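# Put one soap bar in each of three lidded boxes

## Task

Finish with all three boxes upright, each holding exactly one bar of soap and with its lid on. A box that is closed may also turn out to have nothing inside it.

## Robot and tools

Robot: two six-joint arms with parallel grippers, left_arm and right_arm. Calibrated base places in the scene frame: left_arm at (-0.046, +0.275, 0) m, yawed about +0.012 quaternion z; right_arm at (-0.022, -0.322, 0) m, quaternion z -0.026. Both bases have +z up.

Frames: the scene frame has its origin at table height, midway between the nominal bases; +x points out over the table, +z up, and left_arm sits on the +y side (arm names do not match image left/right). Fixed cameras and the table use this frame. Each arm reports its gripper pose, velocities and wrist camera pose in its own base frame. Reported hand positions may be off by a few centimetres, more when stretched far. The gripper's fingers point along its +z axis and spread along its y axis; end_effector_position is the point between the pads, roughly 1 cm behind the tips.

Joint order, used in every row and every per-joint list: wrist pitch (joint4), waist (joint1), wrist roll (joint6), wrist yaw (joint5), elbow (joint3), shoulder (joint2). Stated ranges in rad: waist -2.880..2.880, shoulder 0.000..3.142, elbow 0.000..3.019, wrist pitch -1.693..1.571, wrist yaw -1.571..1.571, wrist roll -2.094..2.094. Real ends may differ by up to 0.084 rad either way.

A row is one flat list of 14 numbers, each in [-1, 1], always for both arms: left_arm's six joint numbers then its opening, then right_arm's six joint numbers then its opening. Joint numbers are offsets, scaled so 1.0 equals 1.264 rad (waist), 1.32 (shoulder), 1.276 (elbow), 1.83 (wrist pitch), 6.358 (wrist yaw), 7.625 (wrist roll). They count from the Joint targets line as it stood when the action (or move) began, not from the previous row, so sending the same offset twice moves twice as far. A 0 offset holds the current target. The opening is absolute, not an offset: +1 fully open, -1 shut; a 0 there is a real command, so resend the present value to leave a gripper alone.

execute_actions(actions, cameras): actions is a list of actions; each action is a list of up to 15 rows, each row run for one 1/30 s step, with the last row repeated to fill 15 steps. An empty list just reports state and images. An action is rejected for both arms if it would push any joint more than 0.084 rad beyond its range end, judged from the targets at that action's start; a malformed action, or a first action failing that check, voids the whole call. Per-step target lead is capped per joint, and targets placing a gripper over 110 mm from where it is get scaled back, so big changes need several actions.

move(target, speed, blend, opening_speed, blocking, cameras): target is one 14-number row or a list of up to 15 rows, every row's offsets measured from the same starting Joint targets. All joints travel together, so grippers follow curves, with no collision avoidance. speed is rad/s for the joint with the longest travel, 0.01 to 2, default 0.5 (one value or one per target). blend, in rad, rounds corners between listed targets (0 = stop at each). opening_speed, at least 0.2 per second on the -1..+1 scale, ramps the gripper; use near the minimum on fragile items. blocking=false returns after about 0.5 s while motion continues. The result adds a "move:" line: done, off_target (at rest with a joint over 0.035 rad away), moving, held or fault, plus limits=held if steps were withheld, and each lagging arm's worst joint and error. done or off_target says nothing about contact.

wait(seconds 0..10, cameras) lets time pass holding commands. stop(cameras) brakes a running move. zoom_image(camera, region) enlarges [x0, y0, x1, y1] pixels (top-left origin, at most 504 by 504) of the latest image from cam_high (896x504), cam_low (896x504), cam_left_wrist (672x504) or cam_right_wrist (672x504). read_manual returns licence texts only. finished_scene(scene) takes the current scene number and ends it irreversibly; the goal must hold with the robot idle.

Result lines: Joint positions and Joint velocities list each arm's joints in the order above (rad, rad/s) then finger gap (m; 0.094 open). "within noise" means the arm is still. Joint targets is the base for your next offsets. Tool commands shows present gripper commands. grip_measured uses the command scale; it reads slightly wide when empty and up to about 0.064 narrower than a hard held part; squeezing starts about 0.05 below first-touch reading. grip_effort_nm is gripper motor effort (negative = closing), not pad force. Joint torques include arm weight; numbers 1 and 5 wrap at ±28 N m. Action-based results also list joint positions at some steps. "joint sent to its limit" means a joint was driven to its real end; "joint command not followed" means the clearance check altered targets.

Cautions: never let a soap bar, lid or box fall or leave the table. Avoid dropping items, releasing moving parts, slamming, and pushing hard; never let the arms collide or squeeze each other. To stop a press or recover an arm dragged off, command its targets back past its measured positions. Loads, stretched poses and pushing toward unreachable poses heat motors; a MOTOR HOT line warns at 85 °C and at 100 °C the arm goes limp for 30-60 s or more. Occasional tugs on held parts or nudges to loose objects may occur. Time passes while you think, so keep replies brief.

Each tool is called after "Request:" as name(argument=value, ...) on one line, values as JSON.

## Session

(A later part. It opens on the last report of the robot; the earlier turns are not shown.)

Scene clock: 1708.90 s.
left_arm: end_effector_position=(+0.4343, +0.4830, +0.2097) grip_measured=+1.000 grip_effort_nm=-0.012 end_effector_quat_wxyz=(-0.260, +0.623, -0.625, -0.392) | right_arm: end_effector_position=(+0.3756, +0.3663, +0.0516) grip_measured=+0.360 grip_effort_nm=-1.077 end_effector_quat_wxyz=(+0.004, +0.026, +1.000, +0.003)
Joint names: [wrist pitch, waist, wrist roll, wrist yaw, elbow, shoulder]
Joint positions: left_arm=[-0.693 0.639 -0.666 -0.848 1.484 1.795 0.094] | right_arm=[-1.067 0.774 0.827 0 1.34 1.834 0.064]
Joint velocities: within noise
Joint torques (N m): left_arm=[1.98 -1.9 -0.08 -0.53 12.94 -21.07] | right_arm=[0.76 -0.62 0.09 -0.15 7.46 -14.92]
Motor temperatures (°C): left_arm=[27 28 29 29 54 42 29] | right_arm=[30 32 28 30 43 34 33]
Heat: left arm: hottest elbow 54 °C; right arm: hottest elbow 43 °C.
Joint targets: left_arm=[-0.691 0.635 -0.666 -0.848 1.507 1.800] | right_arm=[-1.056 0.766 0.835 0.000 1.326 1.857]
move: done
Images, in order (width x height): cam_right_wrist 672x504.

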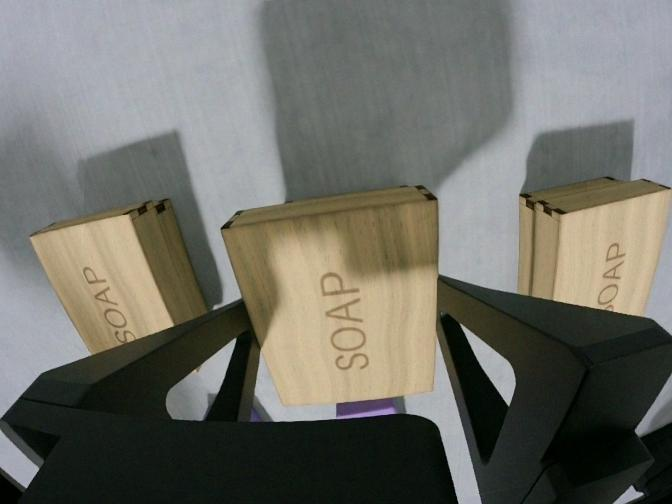

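Request:
move(target=[[0,0,0,0,0,0,1,-0.0273,0,0,0,0.0313,-0.0583,0.1],[0,0,0,0,0,0,1,0.0126,0,0,0,-0.011,-0.0583,0.1],[0,0,0,0,0,0,1,0.0126,0,0,0,-0.011,-0.005,0.1]], speed=0.12, cameras=["cam_right_wrist"])

Request:
zoom_image(camera="cam_right_wrist", region=[210, 170, 330, 250])

Request:
zoom_image(camera="cam_right_wrist", region=[330, 160, 450, 240])

Scene clock: 1747.10 s.
left_arm: end_effector_position=(+0.4343, +0.4830, +0.2097) grip_measured=+1.000 grip_effort_nm=-0.017 end_effector_quat_wxyz=(-0.260, +0.623, -0.625, -0.392) | right_arm: end_effector_position=(+0.3760, +0.3667, +0.0515) grip_measured=+0.360 grip_effort_nm=-1.077 end_effector_quat_wxyz=(+0.010, +0.026, +1.000, +0.010)
Joint names: [wrist pitch, waist, wrist roll, wrist yaw, elbow, shoulder]
Joint positions: left_arm=[-0.693 0.639 -0.666 -0.848 1.484 1.795 0.094] | right_arm=[-1.042 0.774 0.827 0 1.325 1.824 0.064]
Joint velocities: within noise
Joint torques (N m): left_arm=[1.98 -1.9 -0.08 -0.53 12.92 -21.01] | right_arm=[0.69 -0.62 0.09 -0.15 7.46 -14.45]
Motor temperatures (°C): left_arm=[27 28 29 29 54 42 29] | right_arm=[30 32 28 30 43 34 33]
Heat: left arm: hottest elbow 54 °C; right arm: hottest elbow 43 °C.
Joint targets: left_arm=[-0.691 0.635 -0.666 -0.848 1.507 1.800] | right_arm=[-1.033 0.766 0.835 0.000 1.312 1.851]
move: done
Images, in order (width x height): cam_right_wrist 672x504.

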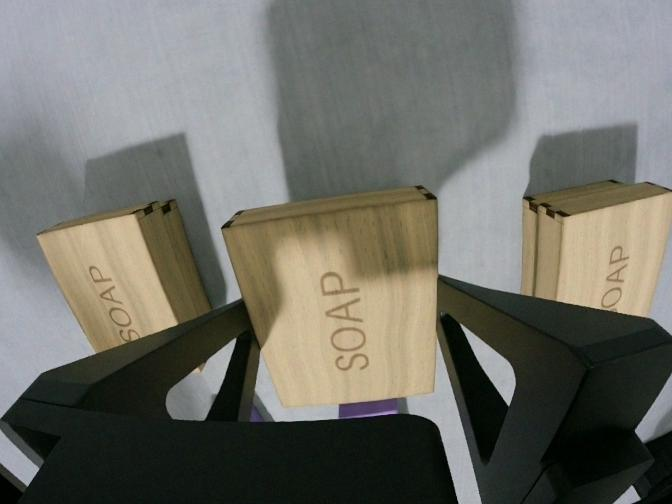

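Scaled by 4.200 from the camera's 672x504 image, which has a finer 960x720 frame.

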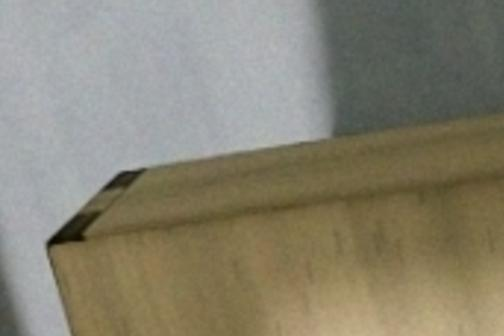

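Scaled by 4.200 from the camera's 672x504 image, which has a finer 960x720 frame.

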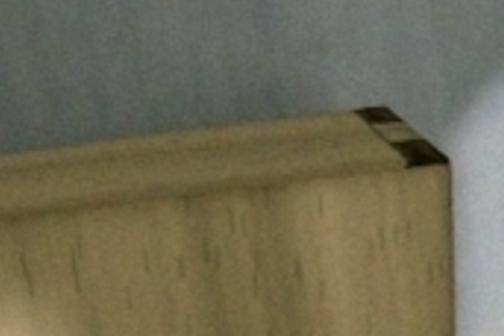

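Request:
move(target=[[0,0,0,0,0,0,1,-0.005,0,0,0,0.0392,-0.0379,0.1],[0,0,0,0,0,0,1,-0.1295,0,0,0,0.1552,0.0144,0.1],[0,0,0,0,0,0,1,-0.1169,0,0,0,0.1136,0.0515,0.1],[0,0,0,0,0,0,1,-0.1063,0,0,0,0.1058,0.0588,0.1]], speed=0.15, cameras=["cam_right_wrist"])

Request:
zoom_image(camera="cam_right_wrist", region=[210, 150, 450, 250])

Scene clock: 1816.13 s.
left_arm: end_effector_position=(+0.4343, +0.4830, +0.2097) grip_measured=+1.000 grip_effort_nm=-0.017 end_effector_quat_wxyz=(-0.260, +0.623, -0.625, -0.392) | right_arm: end_effector_position=(+0.3746, +0.3653, +0.0537) grip_measured=+0.360 grip_effort_nm=-1.077 end_effector_quat_wxyz=(-0.042, +0.026, +0.998, -0.044)
Joint names: [wrist pitch, waist, wrist roll, wrist yaw, elbow, shoulder]
Joint positions: left_arm=[-0.693 0.639 -0.666 -0.848 1.484 1.795 0.094] | right_arm=[-1.236 0.774 0.827 0 1.448 1.905 0.064]
Joint velocities: within noise
Joint torques (N m): left_arm=[1.98 -1.85 -0.09 -0.53 12.93 -21.07] | right_arm=[0.5 -0.62 0.1 -0.14 8.46 -15.85]
Motor temperatures (°C): left_arm=[27 28 29 29 55 42 29] | right_arm=[30 32 28 30 45 34 33]
Heat: left arm: hottest elbow 55 °C; right arm: hottest elbow 45 °C.
Joint targets: left_arm=[-0.691 0.635 -0.666 -0.848 1.507 1.800] | right_arm=[-1.228 0.766 0.835 0.000 1.447 1.928]
move: done
Images, in order (width x height): cam_right_wrist 672x504.

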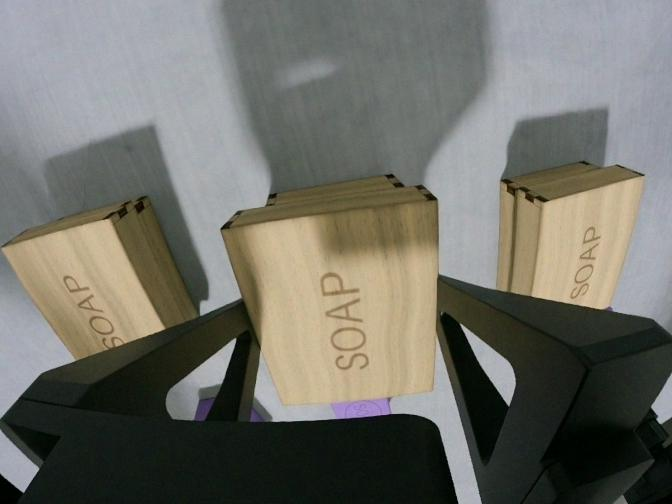

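Scaled by 2.100 from the camera's 672x504 image, which has a finer 960x720 frame.

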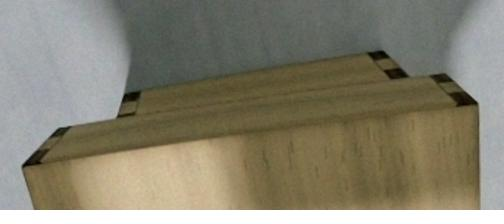

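Request:
move(target=[0,0,0,0,0,0,1,0.0038,0,0,0,-0.0165,-0.0326,0.1], speed=0.06, cameras=["cam_right_wrist"])

Request:
zoom_image(camera="cam_right_wrist", region=[210, 150, 450, 250])

Scene clock: 1854.23 s.
left_arm: end_effector_position=(+0.4343, +0.4830, +0.2097) grip_measured=+1.000 grip_effort_nm=-0.017 end_effector_quat_wxyz=(-0.260, +0.623, -0.625, -0.392) | right_arm: end_effector_position=(+0.3733, +0.3641, +0.0527) grip_measured=+0.360 grip_effort_nm=-1.082 end_effector_quat_wxyz=(-0.041, +0.026, +0.998, -0.043)
Joint names: [wrist pitch, waist, wrist roll, wrist yaw, elbow, shoulder]
Joint positions: left_arm=[-0.693 0.639 -0.666 -0.848 1.484 1.795 0.094] | right_arm=[-1.229 0.774 0.827 0 1.439 1.901 0.064]
Joint velocities: within noise
Joint torques (N m): left_arm=[1.98 -1.9 -0.08 -0.52 12.93 -21.01] | right_arm=[0.44 -0.56 0.1 -0.15 7.41 -18.49]
Motor temperatures (°C): left_arm=[27 28 29 29 55 42 29] | right_arm=[30 32 28 30 46 35 33]
Heat: left arm: hottest elbow 55 °C; right arm: hottest elbow 46 °C.
Joint targets: left_arm=[-0.691 0.635 -0.666 -0.848 1.507 1.800] | right_arm=[-1.221 0.766 0.835 0.000 1.426 1.885]
move: done
Images, in order (width x height): cam_right_wrist 672x504.

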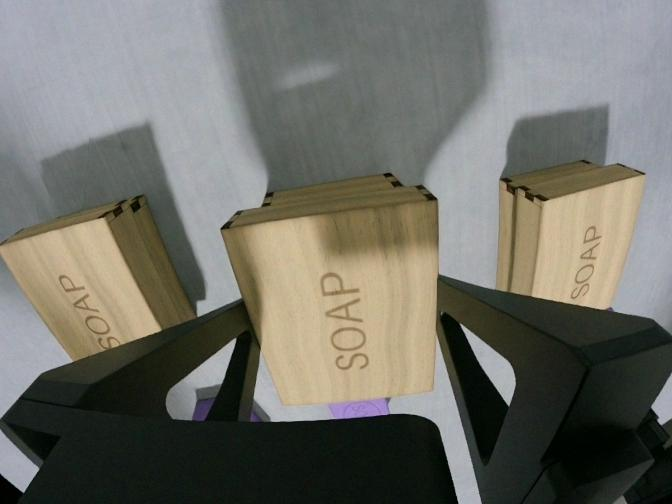

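Scaled by 2.100 from the camera's 672x504 image, which has a finer 960x720 frame.

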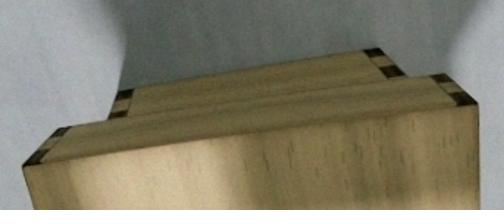

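Request:
move(target=[0,0,0,0,0,0,1,0.0015,0,0,0,-0.0075,-0.0082,0.1], speed=0.06, cameras=["cam_right_wrist"])

Request:
zoom_image(camera="cam_right_wrist", region=[210, 150, 450, 250])

Scene clock: 1864.63 s.
left_arm: end_effector_position=(+0.4343, +0.4830, +0.2097) grip_measured=+1.000 grip_effort_nm=-0.012 end_effector_quat_wxyz=(-0.260, +0.623, -0.625, -0.392) | right_arm: end_effector_position=(+0.3719, +0.3627, +0.0551) grip_measured=+0.360 grip_effort_nm=-1.077 end_effector_quat_wxyz=(-0.040, +0.026, +0.998, -0.041)
Joint names: [wrist pitch, waist, wrist roll, wrist yaw, elbow, shoulder]
Joint positions: left_arm=[-0.693 0.639 -0.666 -0.848 1.484 1.795 0.094] | right_arm=[-1.226 0.774 0.827 0 1.431 1.89 0.064]
Joint velocities: within noise
Joint torques (N m): left_arm=[1.96 -1.9 -0.09 -0.53 12.93 -21.01] | right_arm=[0.46 -0.62 0.1 -0.15 7.36 -18.73]
Motor temperatures (°C): left_arm=[27 28 29 29 55 42 29] | right_arm=[30 32 28 30 45 36 33]
Heat: left arm: hottest elbow 55 °C; right arm: hottest elbow 45 °C.
Joint targets: left_arm=[-0.691 0.635 -0.666 -0.848 1.507 1.800] | right_arm=[-1.218 0.766 0.835 0.000 1.417 1.874]
move: done
Images, in order (width x height): cam_right_wrist 672x504.

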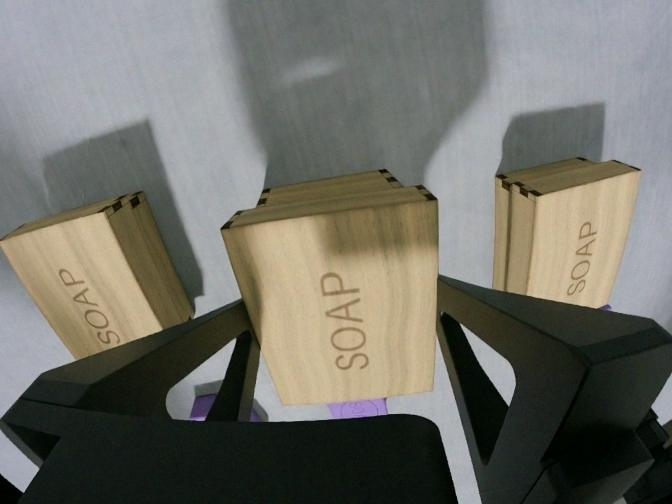

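Scaled by 2.100 from the camera's 672x504 image, which has a finer 960x720 frame.

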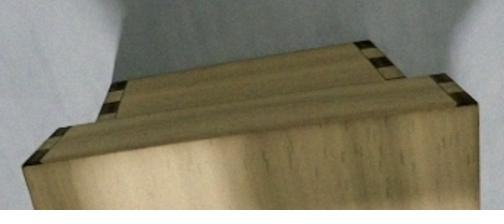

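Request:
move(target=[[0,0,0,0,0,0,1,0.0895,0,0,0,-0.0854,-0.0443,0.1],[0,0,0,0,0,0,1,0.1051,0,0,0,-0.0956,-0.0091,0.1]], speed=0.1, cameras=["cam_right_wrist"])

Request:
zoom_image(camera="cam_right_wrist", region=[210, 150, 450, 250])

Scene clock: 1895.23 s.
left_arm: end_effector_position=(+0.4343, +0.4830, +0.2097) grip_measured=+1.000 grip_effort_nm=-0.017 end_effector_quat_wxyz=(-0.260, +0.623, -0.625, -0.392) | right_arm: end_effector_position=(+0.3712, +0.3618, +0.0407) grip_measured=+0.360 grip_effort_nm=-1.067 end_effector_quat_wxyz=(+0.003, +0.027, +1.000, +0.003)
Joint names: [wrist pitch, waist, wrist roll, wrist yaw, elbow, shoulder]
Joint positions: left_arm=[-0.693 0.639 -0.666 -0.848 1.484 1.795 0.094] | right_arm=[-1.036 0.774 0.827 0 1.308 1.834 0.064]
Joint velocities: within noise
Joint torques (N m): left_arm=[1.98 -1.9 -0.08 -0.53 12.94 -21.01] | right_arm=[0.76 -0.67 0.09 -0.15 7.36 -14.56]
Motor temperatures (°C): left_arm=[27 28 29 29 55 42 29] | right_arm=[30 32 28 30 44 35 33]
Heat: left arm: hottest elbow 55 °C; right arm: hottest elbow 44 °C.
Joint targets: left_arm=[-0.691 0.635 -0.666 -0.848 1.507 1.800] | right_arm=[-1.026 0.766 0.835 0.000 1.295 1.862]
move: done
Images, in order (width x height): cam_right_wrist 672x504.

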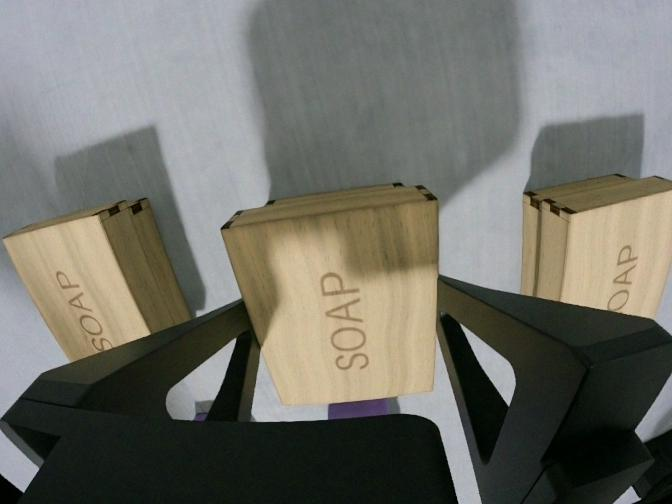

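Scaled by 2.100 from the camera's 672x504 image, which has a finer 960x720 frame.

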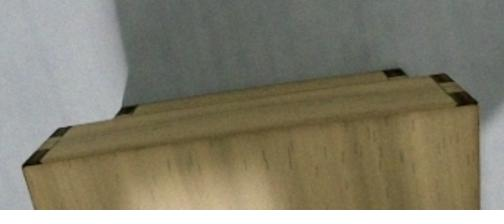

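Request:
move(target=[0,0,0,0,0,0,1,0.001,0,0,0,-0.001,0.012,0.1], speed=0.05, cameras=["cam_low"])

Scene clock: 1902.13 s.
left_arm: end_effector_position=(+0.4343, +0.4830, +0.2097) grip_measured=+1.000 grip_effort_nm=-0.012 end_effector_quat_wxyz=(-0.260, +0.623, -0.625, -0.392) | right_arm: end_effector_position=(+0.3712, +0.3617, +0.0361) grip_measured=+0.360 grip_effort_nm=-1.077 end_effector_quat_wxyz=(+0.001, +0.027, +1.000, +0.001)
Joint names: [wrist pitch, waist, wrist roll, wrist yaw, elbow, shoulder]
Joint positions: left_arm=[-0.693 0.639 -0.666 -0.848 1.484 1.795 0.094] | right_arm=[-1.033 0.774 0.827 0 1.308 1.844 0.064]
Joint velocities: within noise
Joint torques (N m): left_arm=[1.98 -1.9 -0.08 -0.52 12.94 -21.07] | right_arm=[0.69 -0.56 0.09 -0.14 7.21 -13.98]
Motor temperatures (°C): left_arm=[27 28 29 29 55 42 29] | right_arm=[30 32 28 30 44 36 33]
Heat: left arm: hottest elbow 55 °C; right arm: hottest elbow 44 °C.
Joint targets: left_arm=[-0.691 0.635 -0.666 -0.848 1.507 1.800] | right_arm=[-1.024 0.766 0.835 0.000 1.293 1.878]
move: done
Images, in order (width x height): cam_low 896x504.

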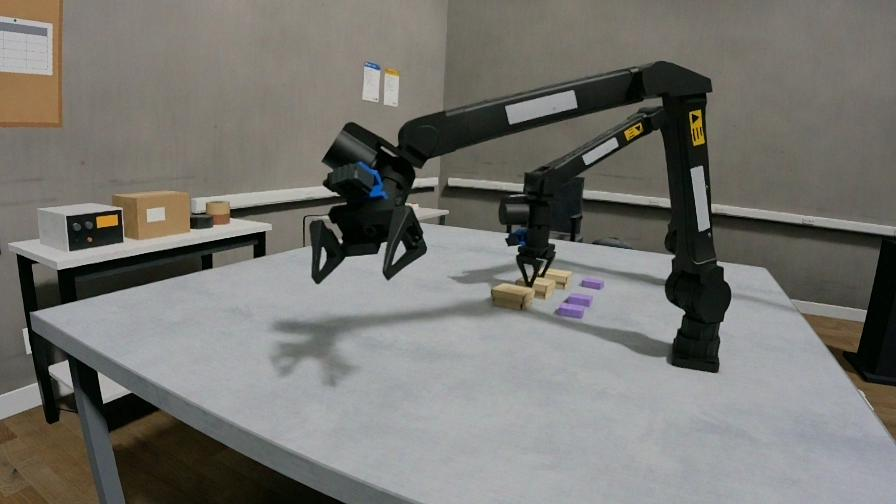

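Request:
move(target=[[0,0,0,0,0,0,1,0,0,0,0,0,0,0.55],[0,0,0,0,0,0,1,-0.0415,0,0,0,0.0721,-0.0568,0.55],[0,0,0,0,0,0,1,-0.094,0,0,0,0.1136,-0.0902,0.55],[0,0,0,0,0,0,1,-0.1727,0.106,0.0125,0,0.2798,-0.0288,0.6]], speed=[0.3,0.15,0.3,0.4], opening_speed=0.5, cameras=["cam_right_wrist","cam_low"])

Request:
zoom_image(camera="cam_low", region=[470, 255, 630, 335])

Scene clock: 1931.13 s.
left_arm: end_effector_position=(+0.4343, +0.4830, +0.2097) grip_measured=+1.000 grip_effort_nm=-0.017 end_effector_quat_wxyz=(-0.260, +0.623, -0.625, -0.392) | right_arm: end_effector_position=(+0.3446, +0.4357, +0.1523) grip_measured=+0.598 grip_effort_nm=0.042 end_effector_quat_wxyz=(+0.005, +0.008, +1.000, +0.007)
Joint names: [wrist pitch, waist, wrist roll, wrist yaw, elbow, shoulder]
Joint positions: left_arm=[-0.693 0.639 -0.666 -0.848 1.484 1.795 0.094] | right_arm=[-1.333 0.902 0.918 0 1.592 1.813 0.075]
Joint velocities: within noise
Joint torques (N m): left_arm=[1.96 -1.9 -0.08 -0.53 12.94 -21.01] | right_arm=[0.12 -0.15 0.12 -0.13 14.48 -15.33]
Motor temperatures (°C): left_arm=[27 28 29 29 55 42 29] | right_arm=[30 32 28 30 44 35 33]
Heat: left arm: hottest elbow 55 °C; right arm: hottest elbow 44 °C.
Joint targets: left_arm=[-0.691 0.635 -0.666 -0.848 1.507 1.800] | right_arm=[-1.340 0.900 0.930 0.000 1.650 1.840]
move: off_target (right_arm); target 4's new numbers were sent with right_arm's elbow 0.058 rad from that target; right_arm: the elbow is farthest, 0.058 rad from its target
Images, in order (width x height): cam_low 896x504, cam_right_wrist 672x504.

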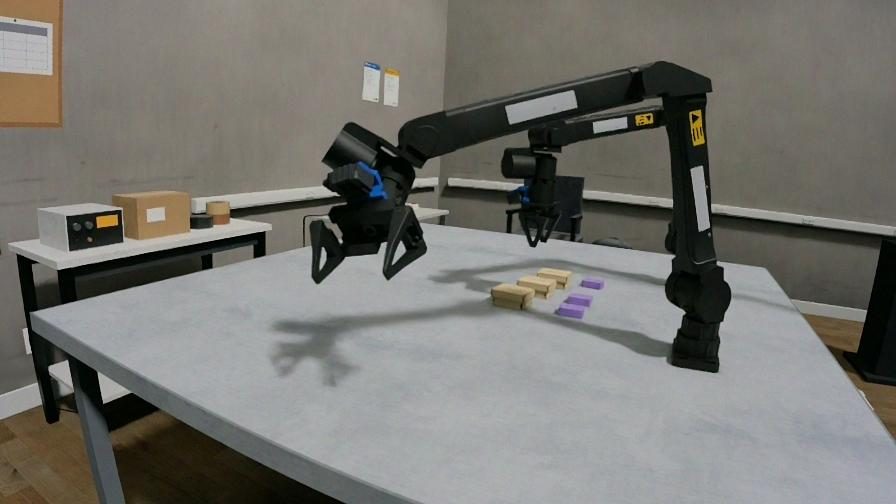

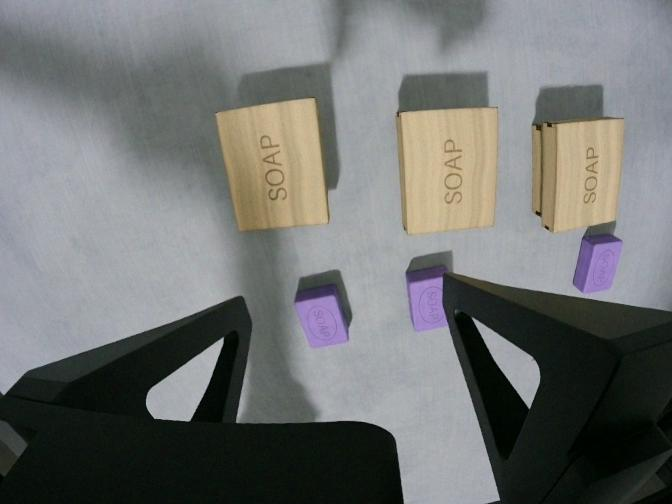

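Scaled by 3.150 from the camera's 896x504 image, which has a finer 1280x720 frame.

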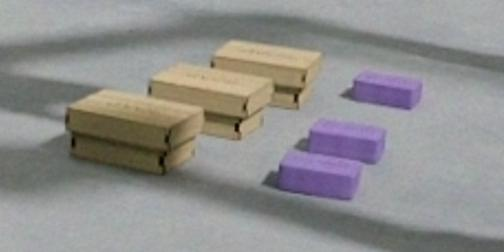

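Request:
move(target=[0,0,0,0,0,0,1,0.0219,0,0.005,0,0.1097,0.1394,0.6], speed=0.25, cameras=["cam_right_wrist"])

Scene clock: 1963.93 s.
left_arm: end_effector_position=(+0.4343, +0.4830, +0.2097) grip_measured=+1.000 grip_effort_nm=-0.017 end_effector_quat_wxyz=(-0.260, +0.623, -0.625, -0.392) | right_arm: end_effector_position=(+0.3773, +0.4771, +0.1007) grip_measured=+0.598 grip_effort_nm=0.037 end_effector_quat_wxyz=(-0.001, +0.027, +1.000, -0.001)
Joint names: [wrist pitch, waist, wrist roll, wrist yaw, elbow, shoulder]
Joint positions: left_arm=[-0.693 0.639 -0.666 -0.848 1.484 1.795 0.094] | right_arm=[-1.308 0.902 0.957 0 1.732 1.998 0.075]
Joint velocities: within noise
Joint torques (N m): left_arm=[1.96 -1.9 -0.08 -0.53 12.94 -21.07] | right_arm=[0.66 -0.15 0.15 -0.14 14.32 -17.96]
Motor temperatures (°C): left_arm=[27 28 29 29 55 42 29] | right_arm=[30 32 28 30 48 36 32]
Heat: left arm: hottest elbow 55 °C; right arm: hottest elbow 48 °C.
Joint targets: left_arm=[-0.691 0.635 -0.666 -0.848 1.507 1.800] | right_arm=[-1.300 0.900 0.968 0.000 1.790 2.024]
move: off_target (right_arm); right_arm: the elbow is farthest, 0.058 rad from its target
Images, in order (width x height): cam_right_wrist 672x504.

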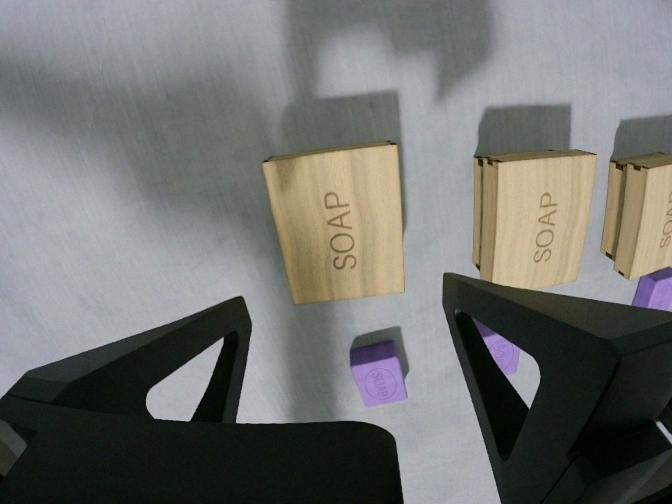

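Request:
move(target=[[0,0,0,0,0,0,1,0.0273,-0.0111,-0.0042,0,-0.0533,0.0288,0.6],[0,0,0,0,0,0,1,0.0751,-0.0111,-0.0042,0,-0.094,0.0572,0.6]], speed=0.2, cameras=["cam_right_wrist"])

Scene clock: 2000.53 s.
left_arm: end_effector_position=(+0.4343, +0.4830, +0.2097) grip_measured=+1.000 grip_effort_nm=-0.012 end_effector_quat_wxyz=(-0.260, +0.623, -0.625, -0.392) | right_arm: end_effector_position=(+0.3893, +0.4823, +0.0452) grip_measured=+0.599 grip_effort_nm=0.027 end_effector_quat_wxyz=(+0.005, +0.027, +1.000, +0.005)
Joint names: [wrist pitch, waist, wrist roll, wrist yaw, elbow, shoulder]
Joint positions: left_arm=[-0.693 0.639 -0.666 -0.848 1.484 1.795 0.094] | right_arm=[-1.181 0.893 0.948 0.002 1.689 2.066 0.075]
Joint velocities: within noise
Joint torques (N m): left_arm=[1.98 -1.96 -0.08 -0.53 12.93 -21.07] | right_arm=[1.05 -0.56 -0.11 -0.22 7.47 -17.73]
Motor temperatures (°C): left_arm=[27 28 29 29 55 42 29] | right_arm=[30 32 28 30 51 36 31]
Heat: left arm: hottest elbow 55 °C; right arm: hottest elbow 51 °C.
Joint targets: left_arm=[-0.691 0.635 -0.666 -0.848 1.507 1.800] | right_arm=[-1.163 0.886 0.936 0.000 1.670 2.100]
move: done
Images, in order (width x height): cam_right_wrist 672x504.

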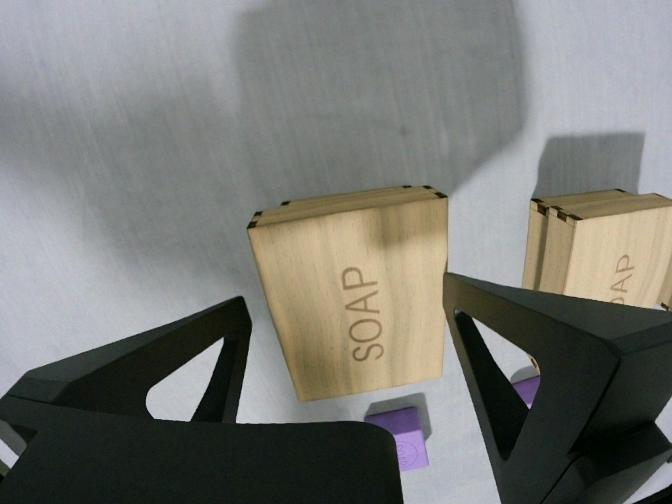

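Request:
move(target=[0,0,0,0,0,0,1,0.0044,0,0,0,-0.0086,0.0076,0.6], speed=0.1, cameras=["cam_right_wrist"])

Scene clock: 2022.77 s.
left_arm: end_effector_position=(+0.4343, +0.4830, +0.2097) grip_measured=+1.000 grip_effort_nm=-0.012 end_effector_quat_wxyz=(-0.260, +0.623, -0.625, -0.392) | right_arm: end_effector_position=(+0.3893, +0.4822, +0.0448) grip_measured=+0.599 grip_effort_nm=0.037 end_effector_quat_wxyz=(+0.005, +0.027, +1.000, +0.005)
Joint names: [wrist pitch, waist, wrist roll, wrist yaw, elbow, shoulder]
Joint positions: left_arm=[-0.693 0.639 -0.666 -0.848 1.484 1.795 0.094] | right_arm=[-1.18 0.893 0.948 0.002 1.688 2.066 0.075]
Joint velocities: within noise
Joint torques (N m): left_arm=[1.96 -1.9 -0.08 -0.53 12.93 -21.01] | right_arm=[1.31 -0.5 -0.1 -0.21 6.74 -16.85]
Motor temperatures (°C): left_arm=[27 28 29 29 55 42 29] | right_arm=[30 32 28 30 49 38 31]
Heat: left arm: hottest elbow 55 °C; right arm: hottest elbow 49 °C.
Joint targets: left_arm=[-0.691 0.635 -0.666 -0.848 1.507 1.800] | right_arm=[-1.155 0.886 0.936 0.000 1.659 2.110]
move: off_target (right_arm); right_arm: the shoulder is farthest, 0.044 rad from its target
Images, in order (width x height): cam_right_wrist 672x504.

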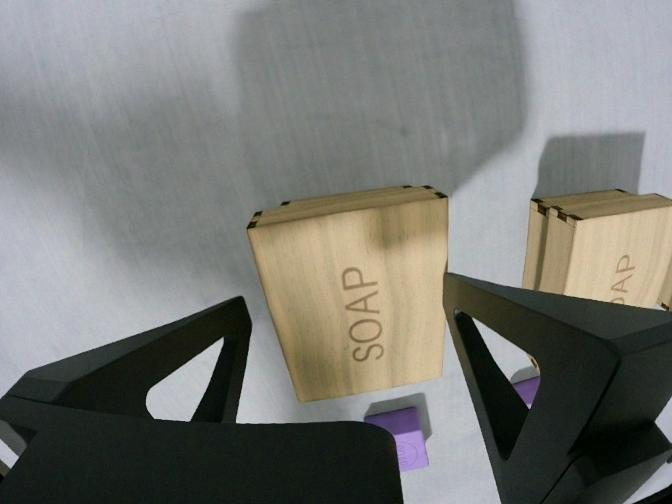

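Request:
move(target=[[0,0,0,0,0,0,1,-0.0475,-0.0024,0,0,0.0752,-0.0598,0.75],[0,0,0,0,0,0,1,-0.0011,-0.0016,0,0,-0.0031,-0.0064,0.75]], speed=0.15, opening_speed=0.5, cameras=["cam_right_wrist"])

Scene clock: 2046.63 s.
left_arm: end_effector_position=(+0.4343, +0.4830, +0.2097) grip_measured=+1.000 grip_effort_nm=-0.012 end_effector_quat_wxyz=(-0.260, +0.623, -0.625, -0.392) | right_arm: end_effector_position=(+0.3871, +0.4771, +0.0320) grip_measured=+0.748 grip_effort_nm=0.037 end_effector_quat_wxyz=(+0.000, +0.028, +1.000, -0.001)
Joint names: [wrist pitch, waist, wrist roll, wrist yaw, elbow, shoulder]
Joint positions: left_arm=[-0.693 0.639 -0.666 -0.848 1.484 1.795 0.094] | right_arm=[-1.165 0.89 0.946 0.001 1.668 2.075 0.082]
Joint velocities: within noise
Joint torques (N m): left_arm=[1.96 -1.9 -0.08 -0.52 12.94 -21.01] | right_arm=[0.68 -0.5 -0.08 -0.18 8.02 -18.37]
Motor temperatures (°C): left_arm=[27 28 29 29 55 43 29] | right_arm=[30 32 28 30 46 38 31]
Heat: left arm: hottest elbow 55 °C; right arm: hottest elbow 46 °C.
Joint targets: left_arm=[-0.691 0.635 -0.666 -0.848 1.507 1.800] | right_arm=[-1.157 0.884 0.936 0.000 1.655 2.101]
move: done
Images, in order (width x height): cam_right_wrist 672x504.

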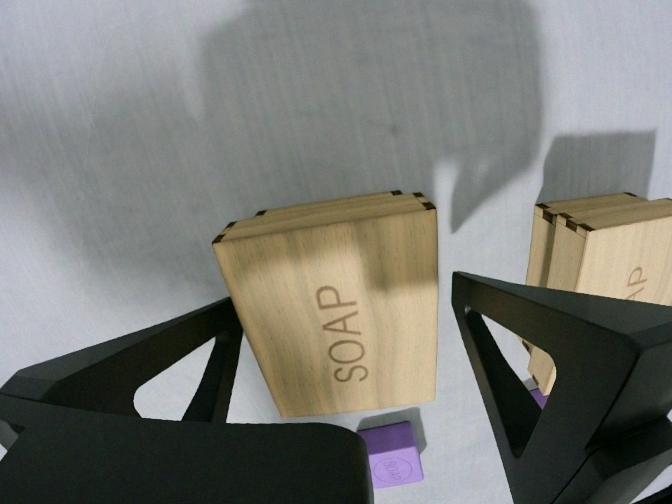

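Request:
move(target=[0,0,0,0,0,0,1,0,0,0,0,0,0,0.1], opening_speed=0.3, cameras=["cam_right_wrist"])

Request:
zoom_image(camera="cam_right_wrist", region=[210, 150, 450, 250])

Scene clock: 2056.97 s.
left_arm: end_effector_position=(+0.4343, +0.4830, +0.2097) grip_measured=+1.000 grip_effort_nm=-0.017 end_effector_quat_wxyz=(-0.260, +0.623, -0.625, -0.392) | right_arm: end_effector_position=(+0.3871, +0.4771, +0.0320) grip_measured=+0.368 grip_effort_nm=-1.077 end_effector_quat_wxyz=(+0.000, +0.028, +1.000, -0.001)
Joint names: [wrist pitch, waist, wrist roll, wrist yaw, elbow, shoulder]
Joint positions: left_arm=[-0.693 0.639 -0.666 -0.848 1.484 1.795 0.094] | right_arm=[-1.165 0.89 0.946 0.001 1.668 2.075 0.064]
Joint velocities: within noise
Joint torques (N m): left_arm=[1.96 -1.9 -0.08 -0.52 12.93 -21.07] | right_arm=[0.68 -0.44 -0.08 -0.17 7.94 -18.49]
Motor temperatures (°C): left_arm=[27 28 29 29 55 43 29] | right_arm=[30 32 28 30 47 38 31]
Heat: left arm: hottest elbow 55 °C; right arm: hottest elbow 47 °C.
Joint targets: left_arm=[-0.691 0.635 -0.666 -0.848 1.507 1.800] | right_arm=[-1.157 0.884 0.936 0.000 1.655 2.101]
move: done
Images, in order (width x height): cam_right_wrist 672x504.

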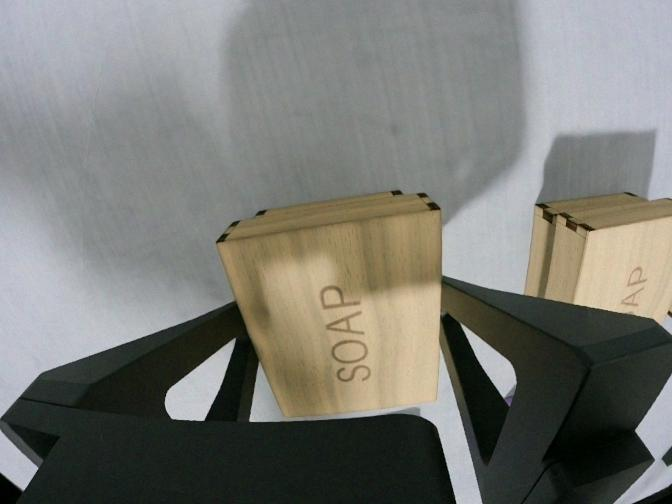

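Scaled by 2.100 from the camera's 672x504 image, which has a finer 960x720 frame.

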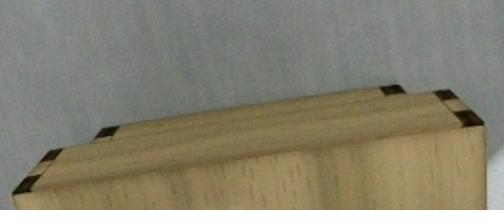

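Request:
move(target=[[0,0,0,0,0,0,1,-0.0044,0,0,0,0.0392,-0.0288,0.1],[0,0,0,0,0,0,1,-0.0213,0,0,0,0.0572,-0.0394,0.1],[0,0,0,0,0,0,1,-0.0393,0,0,0,0.0713,-0.0508,0.1],[0,0,0,0,0,0,1,-0.088,0,0,0,0.116,-0.0765,0.1]], speed=0.12, cameras=["cam_high","cam_right_wrist"])

Request:
zoom_image(camera="cam_right_wrist", region=[210, 100, 450, 250])

Scene clock: 2083.03 s.
left_arm: end_effector_position=(+0.4343, +0.4830, +0.2097) grip_measured=+1.000 grip_effort_nm=-0.012 end_effector_quat_wxyz=(-0.260, +0.623, -0.625, -0.392) | right_arm: end_effector_position=(+0.3857, +0.4754, +0.0968) grip_measured=+0.368 grip_effort_nm=-1.077 end_effector_quat_wxyz=(-0.001, +0.028, +1.000, -0.003)
Joint names: [wrist pitch, waist, wrist roll, wrist yaw, elbow, shoulder]
Joint positions: left_arm=[-0.693 0.639 -0.666 -0.848 1.484 1.795 0.094] | right_arm=[-1.31 0.89 0.946 0.001 1.746 2.013 0.064]
Joint velocities: within noise
Joint torques (N m): left_arm=[1.99 -1.9 -0.08 -0.53 12.94 -21.01] | right_arm=[0.01 -0.44 -0.08 -0.18 14.26 -21.01]
Motor temperatures (°C): left_arm=[27 28 29 29 55 43 29] | right_arm=[30 32 28 30 47 39 32]
Heat: left arm: hottest elbow 55 °C; right arm: hottest elbow 47 °C.
Joint targets: left_arm=[-0.691 0.635 -0.666 -0.848 1.507 1.800] | right_arm=[-1.318 0.884 0.936 0.000 1.803 2.000]
move: off_target (right_arm); right_arm: the elbow is farthest, 0.057 rad from its target
Images, in order (width x height): cam_high 896x504, cam_right_wrist 672x504.

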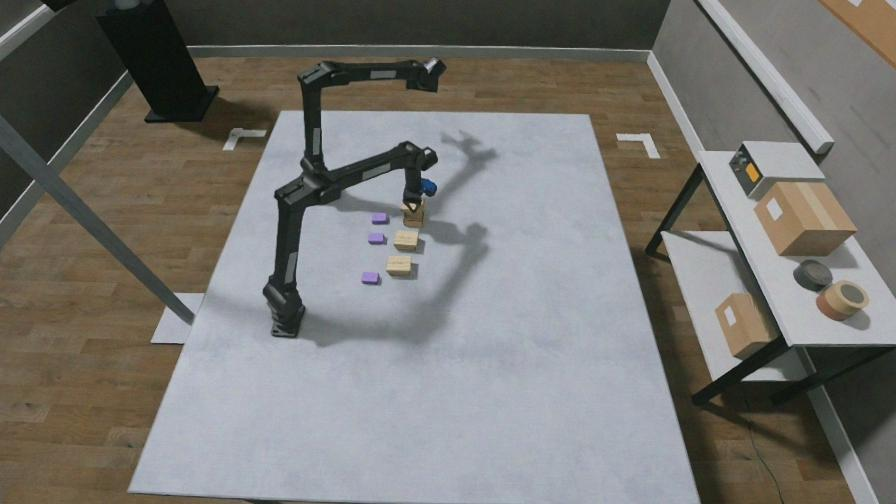

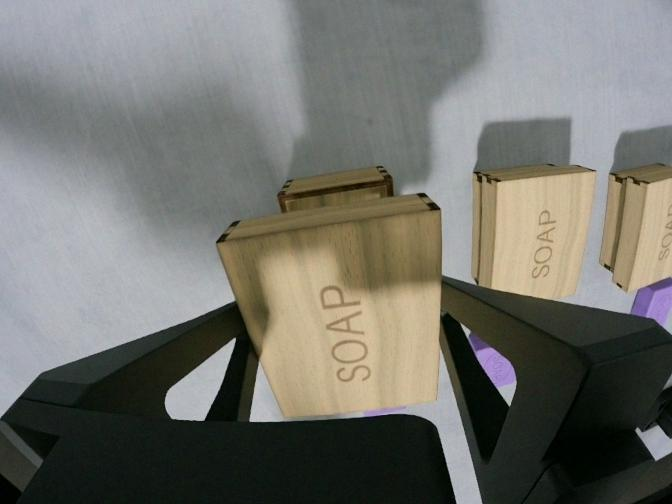

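Scaled by 2.100 from the camera's 672x504 image, which has a finer 960x720 frame.

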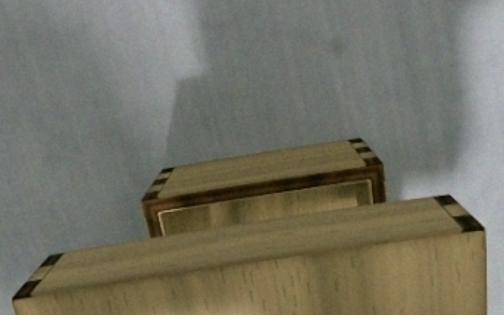

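Request:
move(target=[0,0,0,0,0,0,1,0.0251,0,0,0,-0.3049,-0.2235,0.1], speed=0.3, cameras=["cam_right_wrist"])

Request:
zoom_image(camera="cam_right_wrist", region=[180, 0, 500, 250])

Scene clock: 2096.70 s.
left_arm: end_effector_position=(+0.4343, +0.4830, +0.2097) grip_measured=+1.000 grip_effort_nm=-0.012 end_effector_quat_wxyz=(-0.260, +0.623, -0.625, -0.392) | right_arm: end_effector_position=(+0.3220, +0.3966, +0.1413) grip_measured=+0.368 grip_effort_nm=-1.082 end_effector_quat_wxyz=(+0.001, +0.028, +1.000, +0.001)
Joint names: [wrist pitch, waist, wrist roll, wrist yaw, elbow, shoulder]
Joint positions: left_arm=[-0.693 0.639 -0.666 -0.848 1.484 1.795 0.094] | right_arm=[-1.281 0.89 0.946 0.001 1.429 1.716 0.064]
Joint velocities: within noise
Joint torques (N m): left_arm=[1.98 -1.96 -0.09 -0.53 12.94 -21.07] | right_arm=[0.7 -0.5 -0.08 -0.17 8.18 -16.62]
Motor temperatures (°C): left_arm=[27 28 29 29 55 43 29] | right_arm=[30 32 28 30 51 40 32]
Heat: left arm: hottest elbow 55 °C; right arm: hottest elbow 51 °C.
Joint targets: left_arm=[-0.691 0.635 -0.666 -0.848 1.507 1.800] | right_arm=[-1.272 0.884 0.936 0.000 1.414 1.705]
move: done
Images, in order (width x height): cam_right_wrist 672x504.

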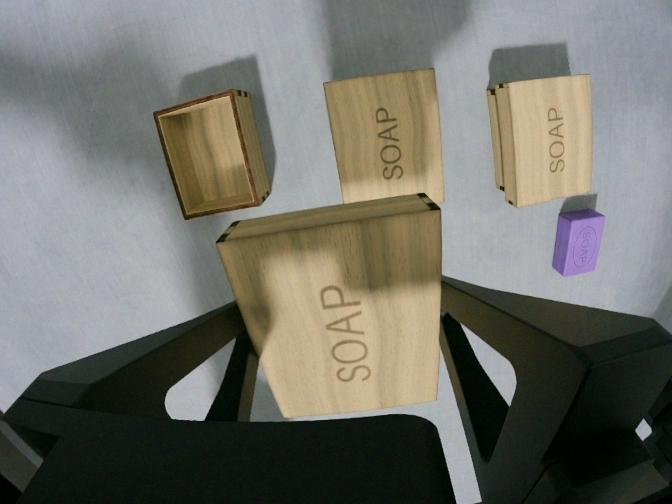

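Scaled by 1.575 from the camera's 672x504 image, which has a finer 960x720 frame.

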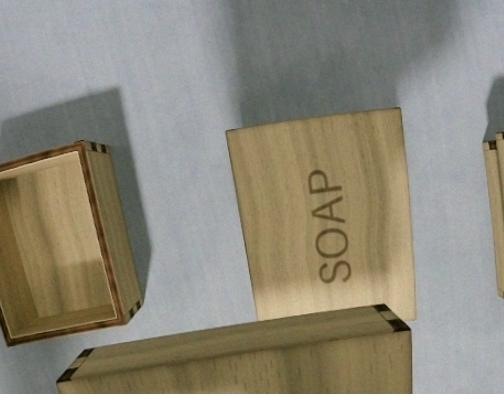

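Request:
move(target=[[0,0,0,0,0,0,1,-0.0044,-0.2421,-0.0401,0,0.2555,0.2197,0.1],[0,0,0,0,0,0,1,0.0991,-0.2421,-0.0401,0,0.1285,0.2833,0.1]], speed=[0.4,0.12], cameras=["cam_right_wrist","cam_low"])

Scene clock: 2115.53 s.
left_arm: end_effector_position=(+0.4343, +0.4830, +0.2097) grip_measured=+1.000 grip_effort_nm=-0.012 end_effector_quat_wxyz=(-0.260, +0.623, -0.625, -0.392) | right_arm: end_effector_position=(+0.5065, +0.3251, +0.0186) grip_measured=+0.368 grip_effort_nm=-1.077 end_effector_quat_wxyz=(+0.004, +0.035, +0.999, +0.003)
Joint names: [wrist pitch, waist, wrist roll, wrist yaw, elbow, shoulder]
Joint positions: left_arm=[-0.693 0.639 -0.666 -0.848 1.484 1.795 0.094] | right_arm=[-1.099 0.571 0.642 0 1.591 2.053 0.064]
Joint velocities: within noise
Joint torques (N m): left_arm=[1.98 -1.9 -0.09 -0.52 12.94 -21.07] | right_arm=[0.75 0.67 -0.1 -0.13 7.72 -17.96]
Motor temperatures (°C): left_arm=[27 28 29 29 55 43 29] | right_arm=[30 32 28 30 48 38 32]
Heat: left arm: hottest elbow 55 °C; right arm: hottest elbow 48 °C.
Joint targets: left_arm=[-0.691 0.635 -0.666 -0.848 1.507 1.800] | right_arm=[-1.091 0.578 0.631 0.000 1.578 2.079]
move: done
Images, in order (width x height): cam_low 896x504, cam_right_wrist 672x504.

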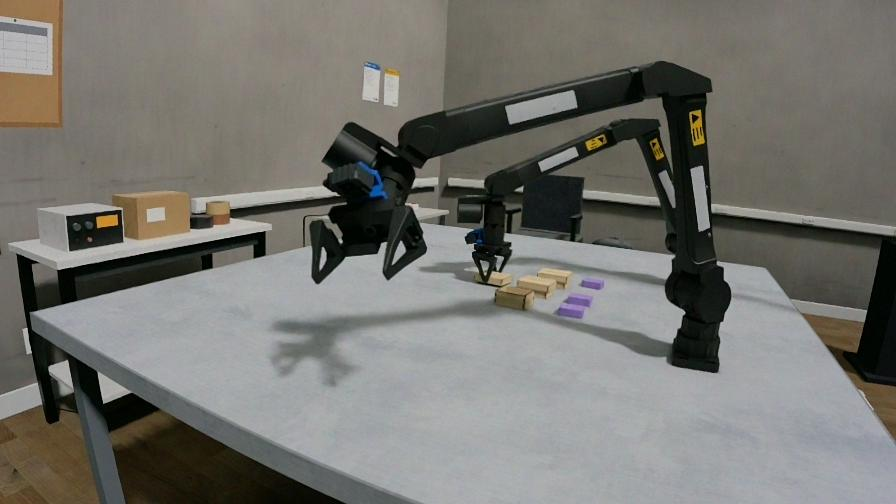

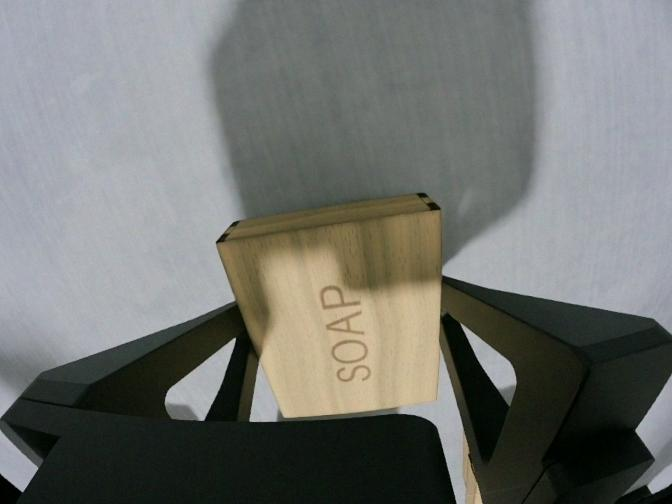

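Request:
move(target=[0,0,0,0,0,0,1,0.002,0,0,0,-0.002,0.0085,0.1], speed=0.05, cameras=[])

Scene clock: 2120.77 s.
left_arm: end_effector_position=(+0.4343, +0.4830, +0.2097) grip_measured=+1.000 grip_effort_nm=-0.017 end_effector_quat_wxyz=(-0.260, +0.623, -0.625, -0.392) | right_arm: end_effector_position=(+0.5064, +0.3251, +0.0137) grip_measured=+0.368 grip_effort_nm=-1.077 end_effector_quat_wxyz=(+0.002, +0.035, +0.999, +0.002)
Joint names: [wrist pitch, waist, wrist roll, wrist yaw, elbow, shoulder]
Joint positions: left_arm=[-0.693 0.639 -0.666 -0.848 1.484 1.795 0.094] | right_arm=[-1.096 0.571 0.642 0 1.591 2.061 0.064]
Joint velocities: within noise
Joint torques (N m): left_arm=[1.96 -1.9 -0.08 -0.53 12.96 -21.01] | right_arm=[0.87 0.73 -0.09 -0.13 7.42 -17.67]
Motor temperatures (°C): left_arm=[27 28 29 29 55 43 29] | right_arm=[30 32 28 30 47 38 32]
Heat: left arm: hottest elbow 55 °C; right arm: hottest elbow 47 °C.
Joint targets: left_arm=[-0.691 0.635 -0.666 -0.848 1.507 1.800] | right_arm=[-1.087 0.578 0.630 0.000 1.576 2.090]
move: done
No camera images: "cameras" was empty.

Request:
move(target=[[0,0,0,0,0,0,1,0,0,0,0,0,0,0.6],[0,0,0,0,0,0,1,-0.1142,0,0,0,0.1324,-0.0977,0.6],[0,0,0,0,0,0,1,-0.1148,0.3339,0.0525,0,-0.1379,-0.3159,0.3]], speed=[0.3,0.2,0.5], opening_speed=0.6, cameras=["cam_right_wrist"])

Scene clock: 2140.27 s.
left_arm: end_effector_position=(+0.4343, +0.4830, +0.2097) grip_measured=+1.000 grip_effort_nm=-0.012 end_effector_quat_wxyz=(-0.260, +0.623, -0.625, -0.392) | right_arm: end_effector_position=(+0.2698, +0.4242, +0.1521) grip_measured=+0.302 grip_effort_nm=-0.134 end_effector_quat_wxyz=(+0.003, +0.007, +1.000, +0.005)
Joint names: [wrist pitch, waist, wrist roll, wrist yaw, elbow, shoulder]
Joint positions: left_arm=[-0.693 0.639 -0.666 -0.848 1.484 1.795 0.094] | right_arm=[-1.291 1.005 1.019 -0.001 1.415 1.683 0.061]
Joint velocities: within noise
Joint torques (N m): left_arm=[1.96 -1.96 -0.08 -0.53 12.94 -21.01] | right_arm=[0.17 -0.32 0.12 -0.1 8.2 -16.09]
Motor temperatures (°C): left_arm=[27 28 29 29 55 43 29] | right_arm=[30 32 28 30 46 39 32]
Heat: left arm: hottest elbow 55 °C; right arm: hottest elbow 46 °C.
Joint targets: left_arm=[-0.691 0.635 -0.666 -0.848 1.507 1.800] | right_arm=[-1.297 1.000 1.031 0.000 1.400 1.673]
move: done
Images, in order (width x height): cam_right_wrist 672x504.

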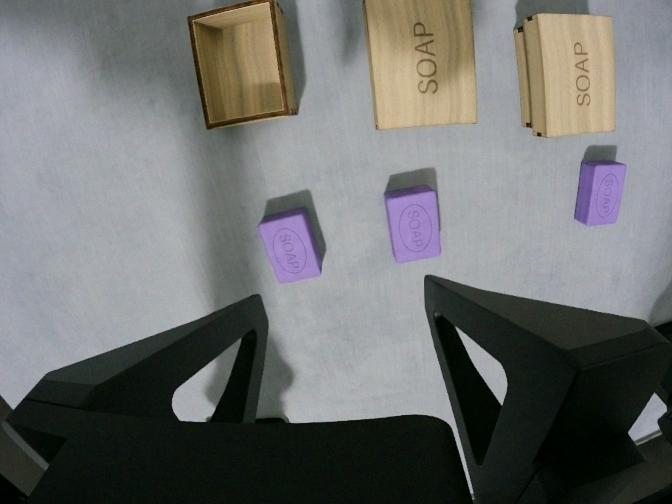

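Request:
move(target=[[0,0,0,0,0,0,1,0.0803,0.0795,-0.0073,0,0.0235,0.1341,0.3],[0,0,0,0,0,0,1,0.1628,0.0795,-0.0073,0,-0.0486,0.1962,0.3]], speed=[0.35,0.15], cameras=["cam_right_wrist"])

Scene clock: 2177.67 s.
left_arm: end_effector_position=(+0.4343, +0.4830, +0.2097) grip_measured=+1.000 grip_effort_nm=-0.012 end_effector_quat_wxyz=(-0.260, +0.623, -0.625, -0.392) | right_arm: end_effector_position=(+0.2435, +0.4787, +0.0182) grip_measured=+0.302 grip_effort_nm=-0.129 end_effector_quat_wxyz=(+0.002, -0.057, +0.998, +0.003)
Joint names: [wrist pitch, waist, wrist roll, wrist yaw, elbow, shoulder]
Joint positions: left_arm=[-0.693 0.639 -0.666 -0.848 1.484 1.795 0.094] | right_arm=[-1.008 1.101 0.986 -0.001 1.351 1.907 0.061]
Joint velocities: within noise
Joint torques (N m): left_arm=[1.98 -1.9 -0.08 -0.53 12.92 -21.01] | right_arm=[0.66 0.09 -0.1 -0.1 7.2 -15.5]
Motor temperatures (°C): left_arm=[27 28 29 29 55 43 29] | right_arm=[30 32 28 30 47 37 31]
Heat: left arm: hottest elbow 55 °C; right arm: hottest elbow 47 °C.
Joint targets: left_arm=[-0.691 0.635 -0.666 -0.848 1.507 1.800] | right_arm=[-0.999 1.101 0.975 0.000 1.338 1.932]
move: done
Images, in order (width x height): cam_right_wrist 672x504.

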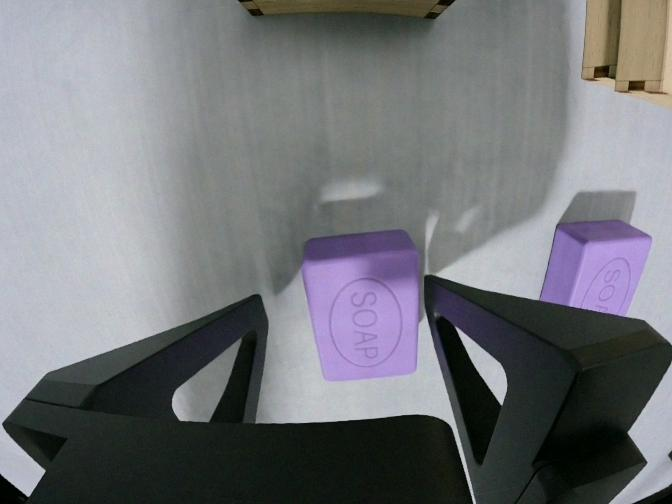

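Request:
move(target=[0,0,0,0,0,0,1,0,0,0,0,0,0,-0.38], opening_speed=0.25, cameras=["cam_right_wrist"])

Scene clock: 2188.97 s.
left_arm: end_effector_position=(+0.4343, +0.4830, +0.2097) grip_measured=+1.000 grip_effort_nm=-0.012 end_effector_quat_wxyz=(-0.260, +0.623, -0.625, -0.392) | right_arm: end_effector_position=(+0.2435, +0.4787, +0.0182) grip_measured=-0.224 grip_effort_nm=-1.072 end_effector_quat_wxyz=(+0.002, -0.057, +0.998, +0.003)
Joint names: [wrist pitch, waist, wrist roll, wrist yaw, elbow, shoulder]
Joint positions: left_arm=[-0.693 0.639 -0.666 -0.848 1.484 1.795 0.094] | right_arm=[-1.008 1.101 0.986 -0.001 1.351 1.907 0.036]
Joint velocities: within noise
Joint torques (N m): left_arm=[1.98 -1.9 -0.08 -0.53 12.94 -20.95] | right_arm=[0.69 0.09 -0.09 -0.1 7.2 -15.5]
Motor temperatures (°C): left_arm=[27 28 29 29 55 43 29] | right_arm=[30 32 28 30 45 38 31]
Heat: left arm: hottest elbow 55 °C; right arm: hottest elbow 45 °C.
Joint targets: left_arm=[-0.691 0.635 -0.666 -0.848 1.507 1.800] | right_arm=[-0.999 1.101 0.975 0.000 1.338 1.932]
move: done
Images, in order (width x height): cam_right_wrist 672x504.

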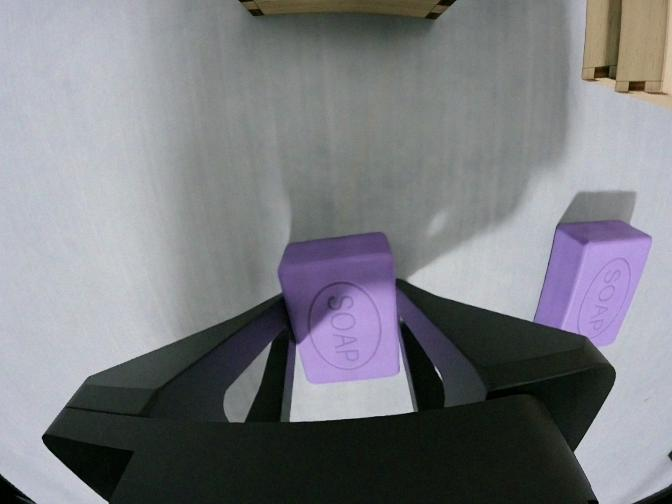

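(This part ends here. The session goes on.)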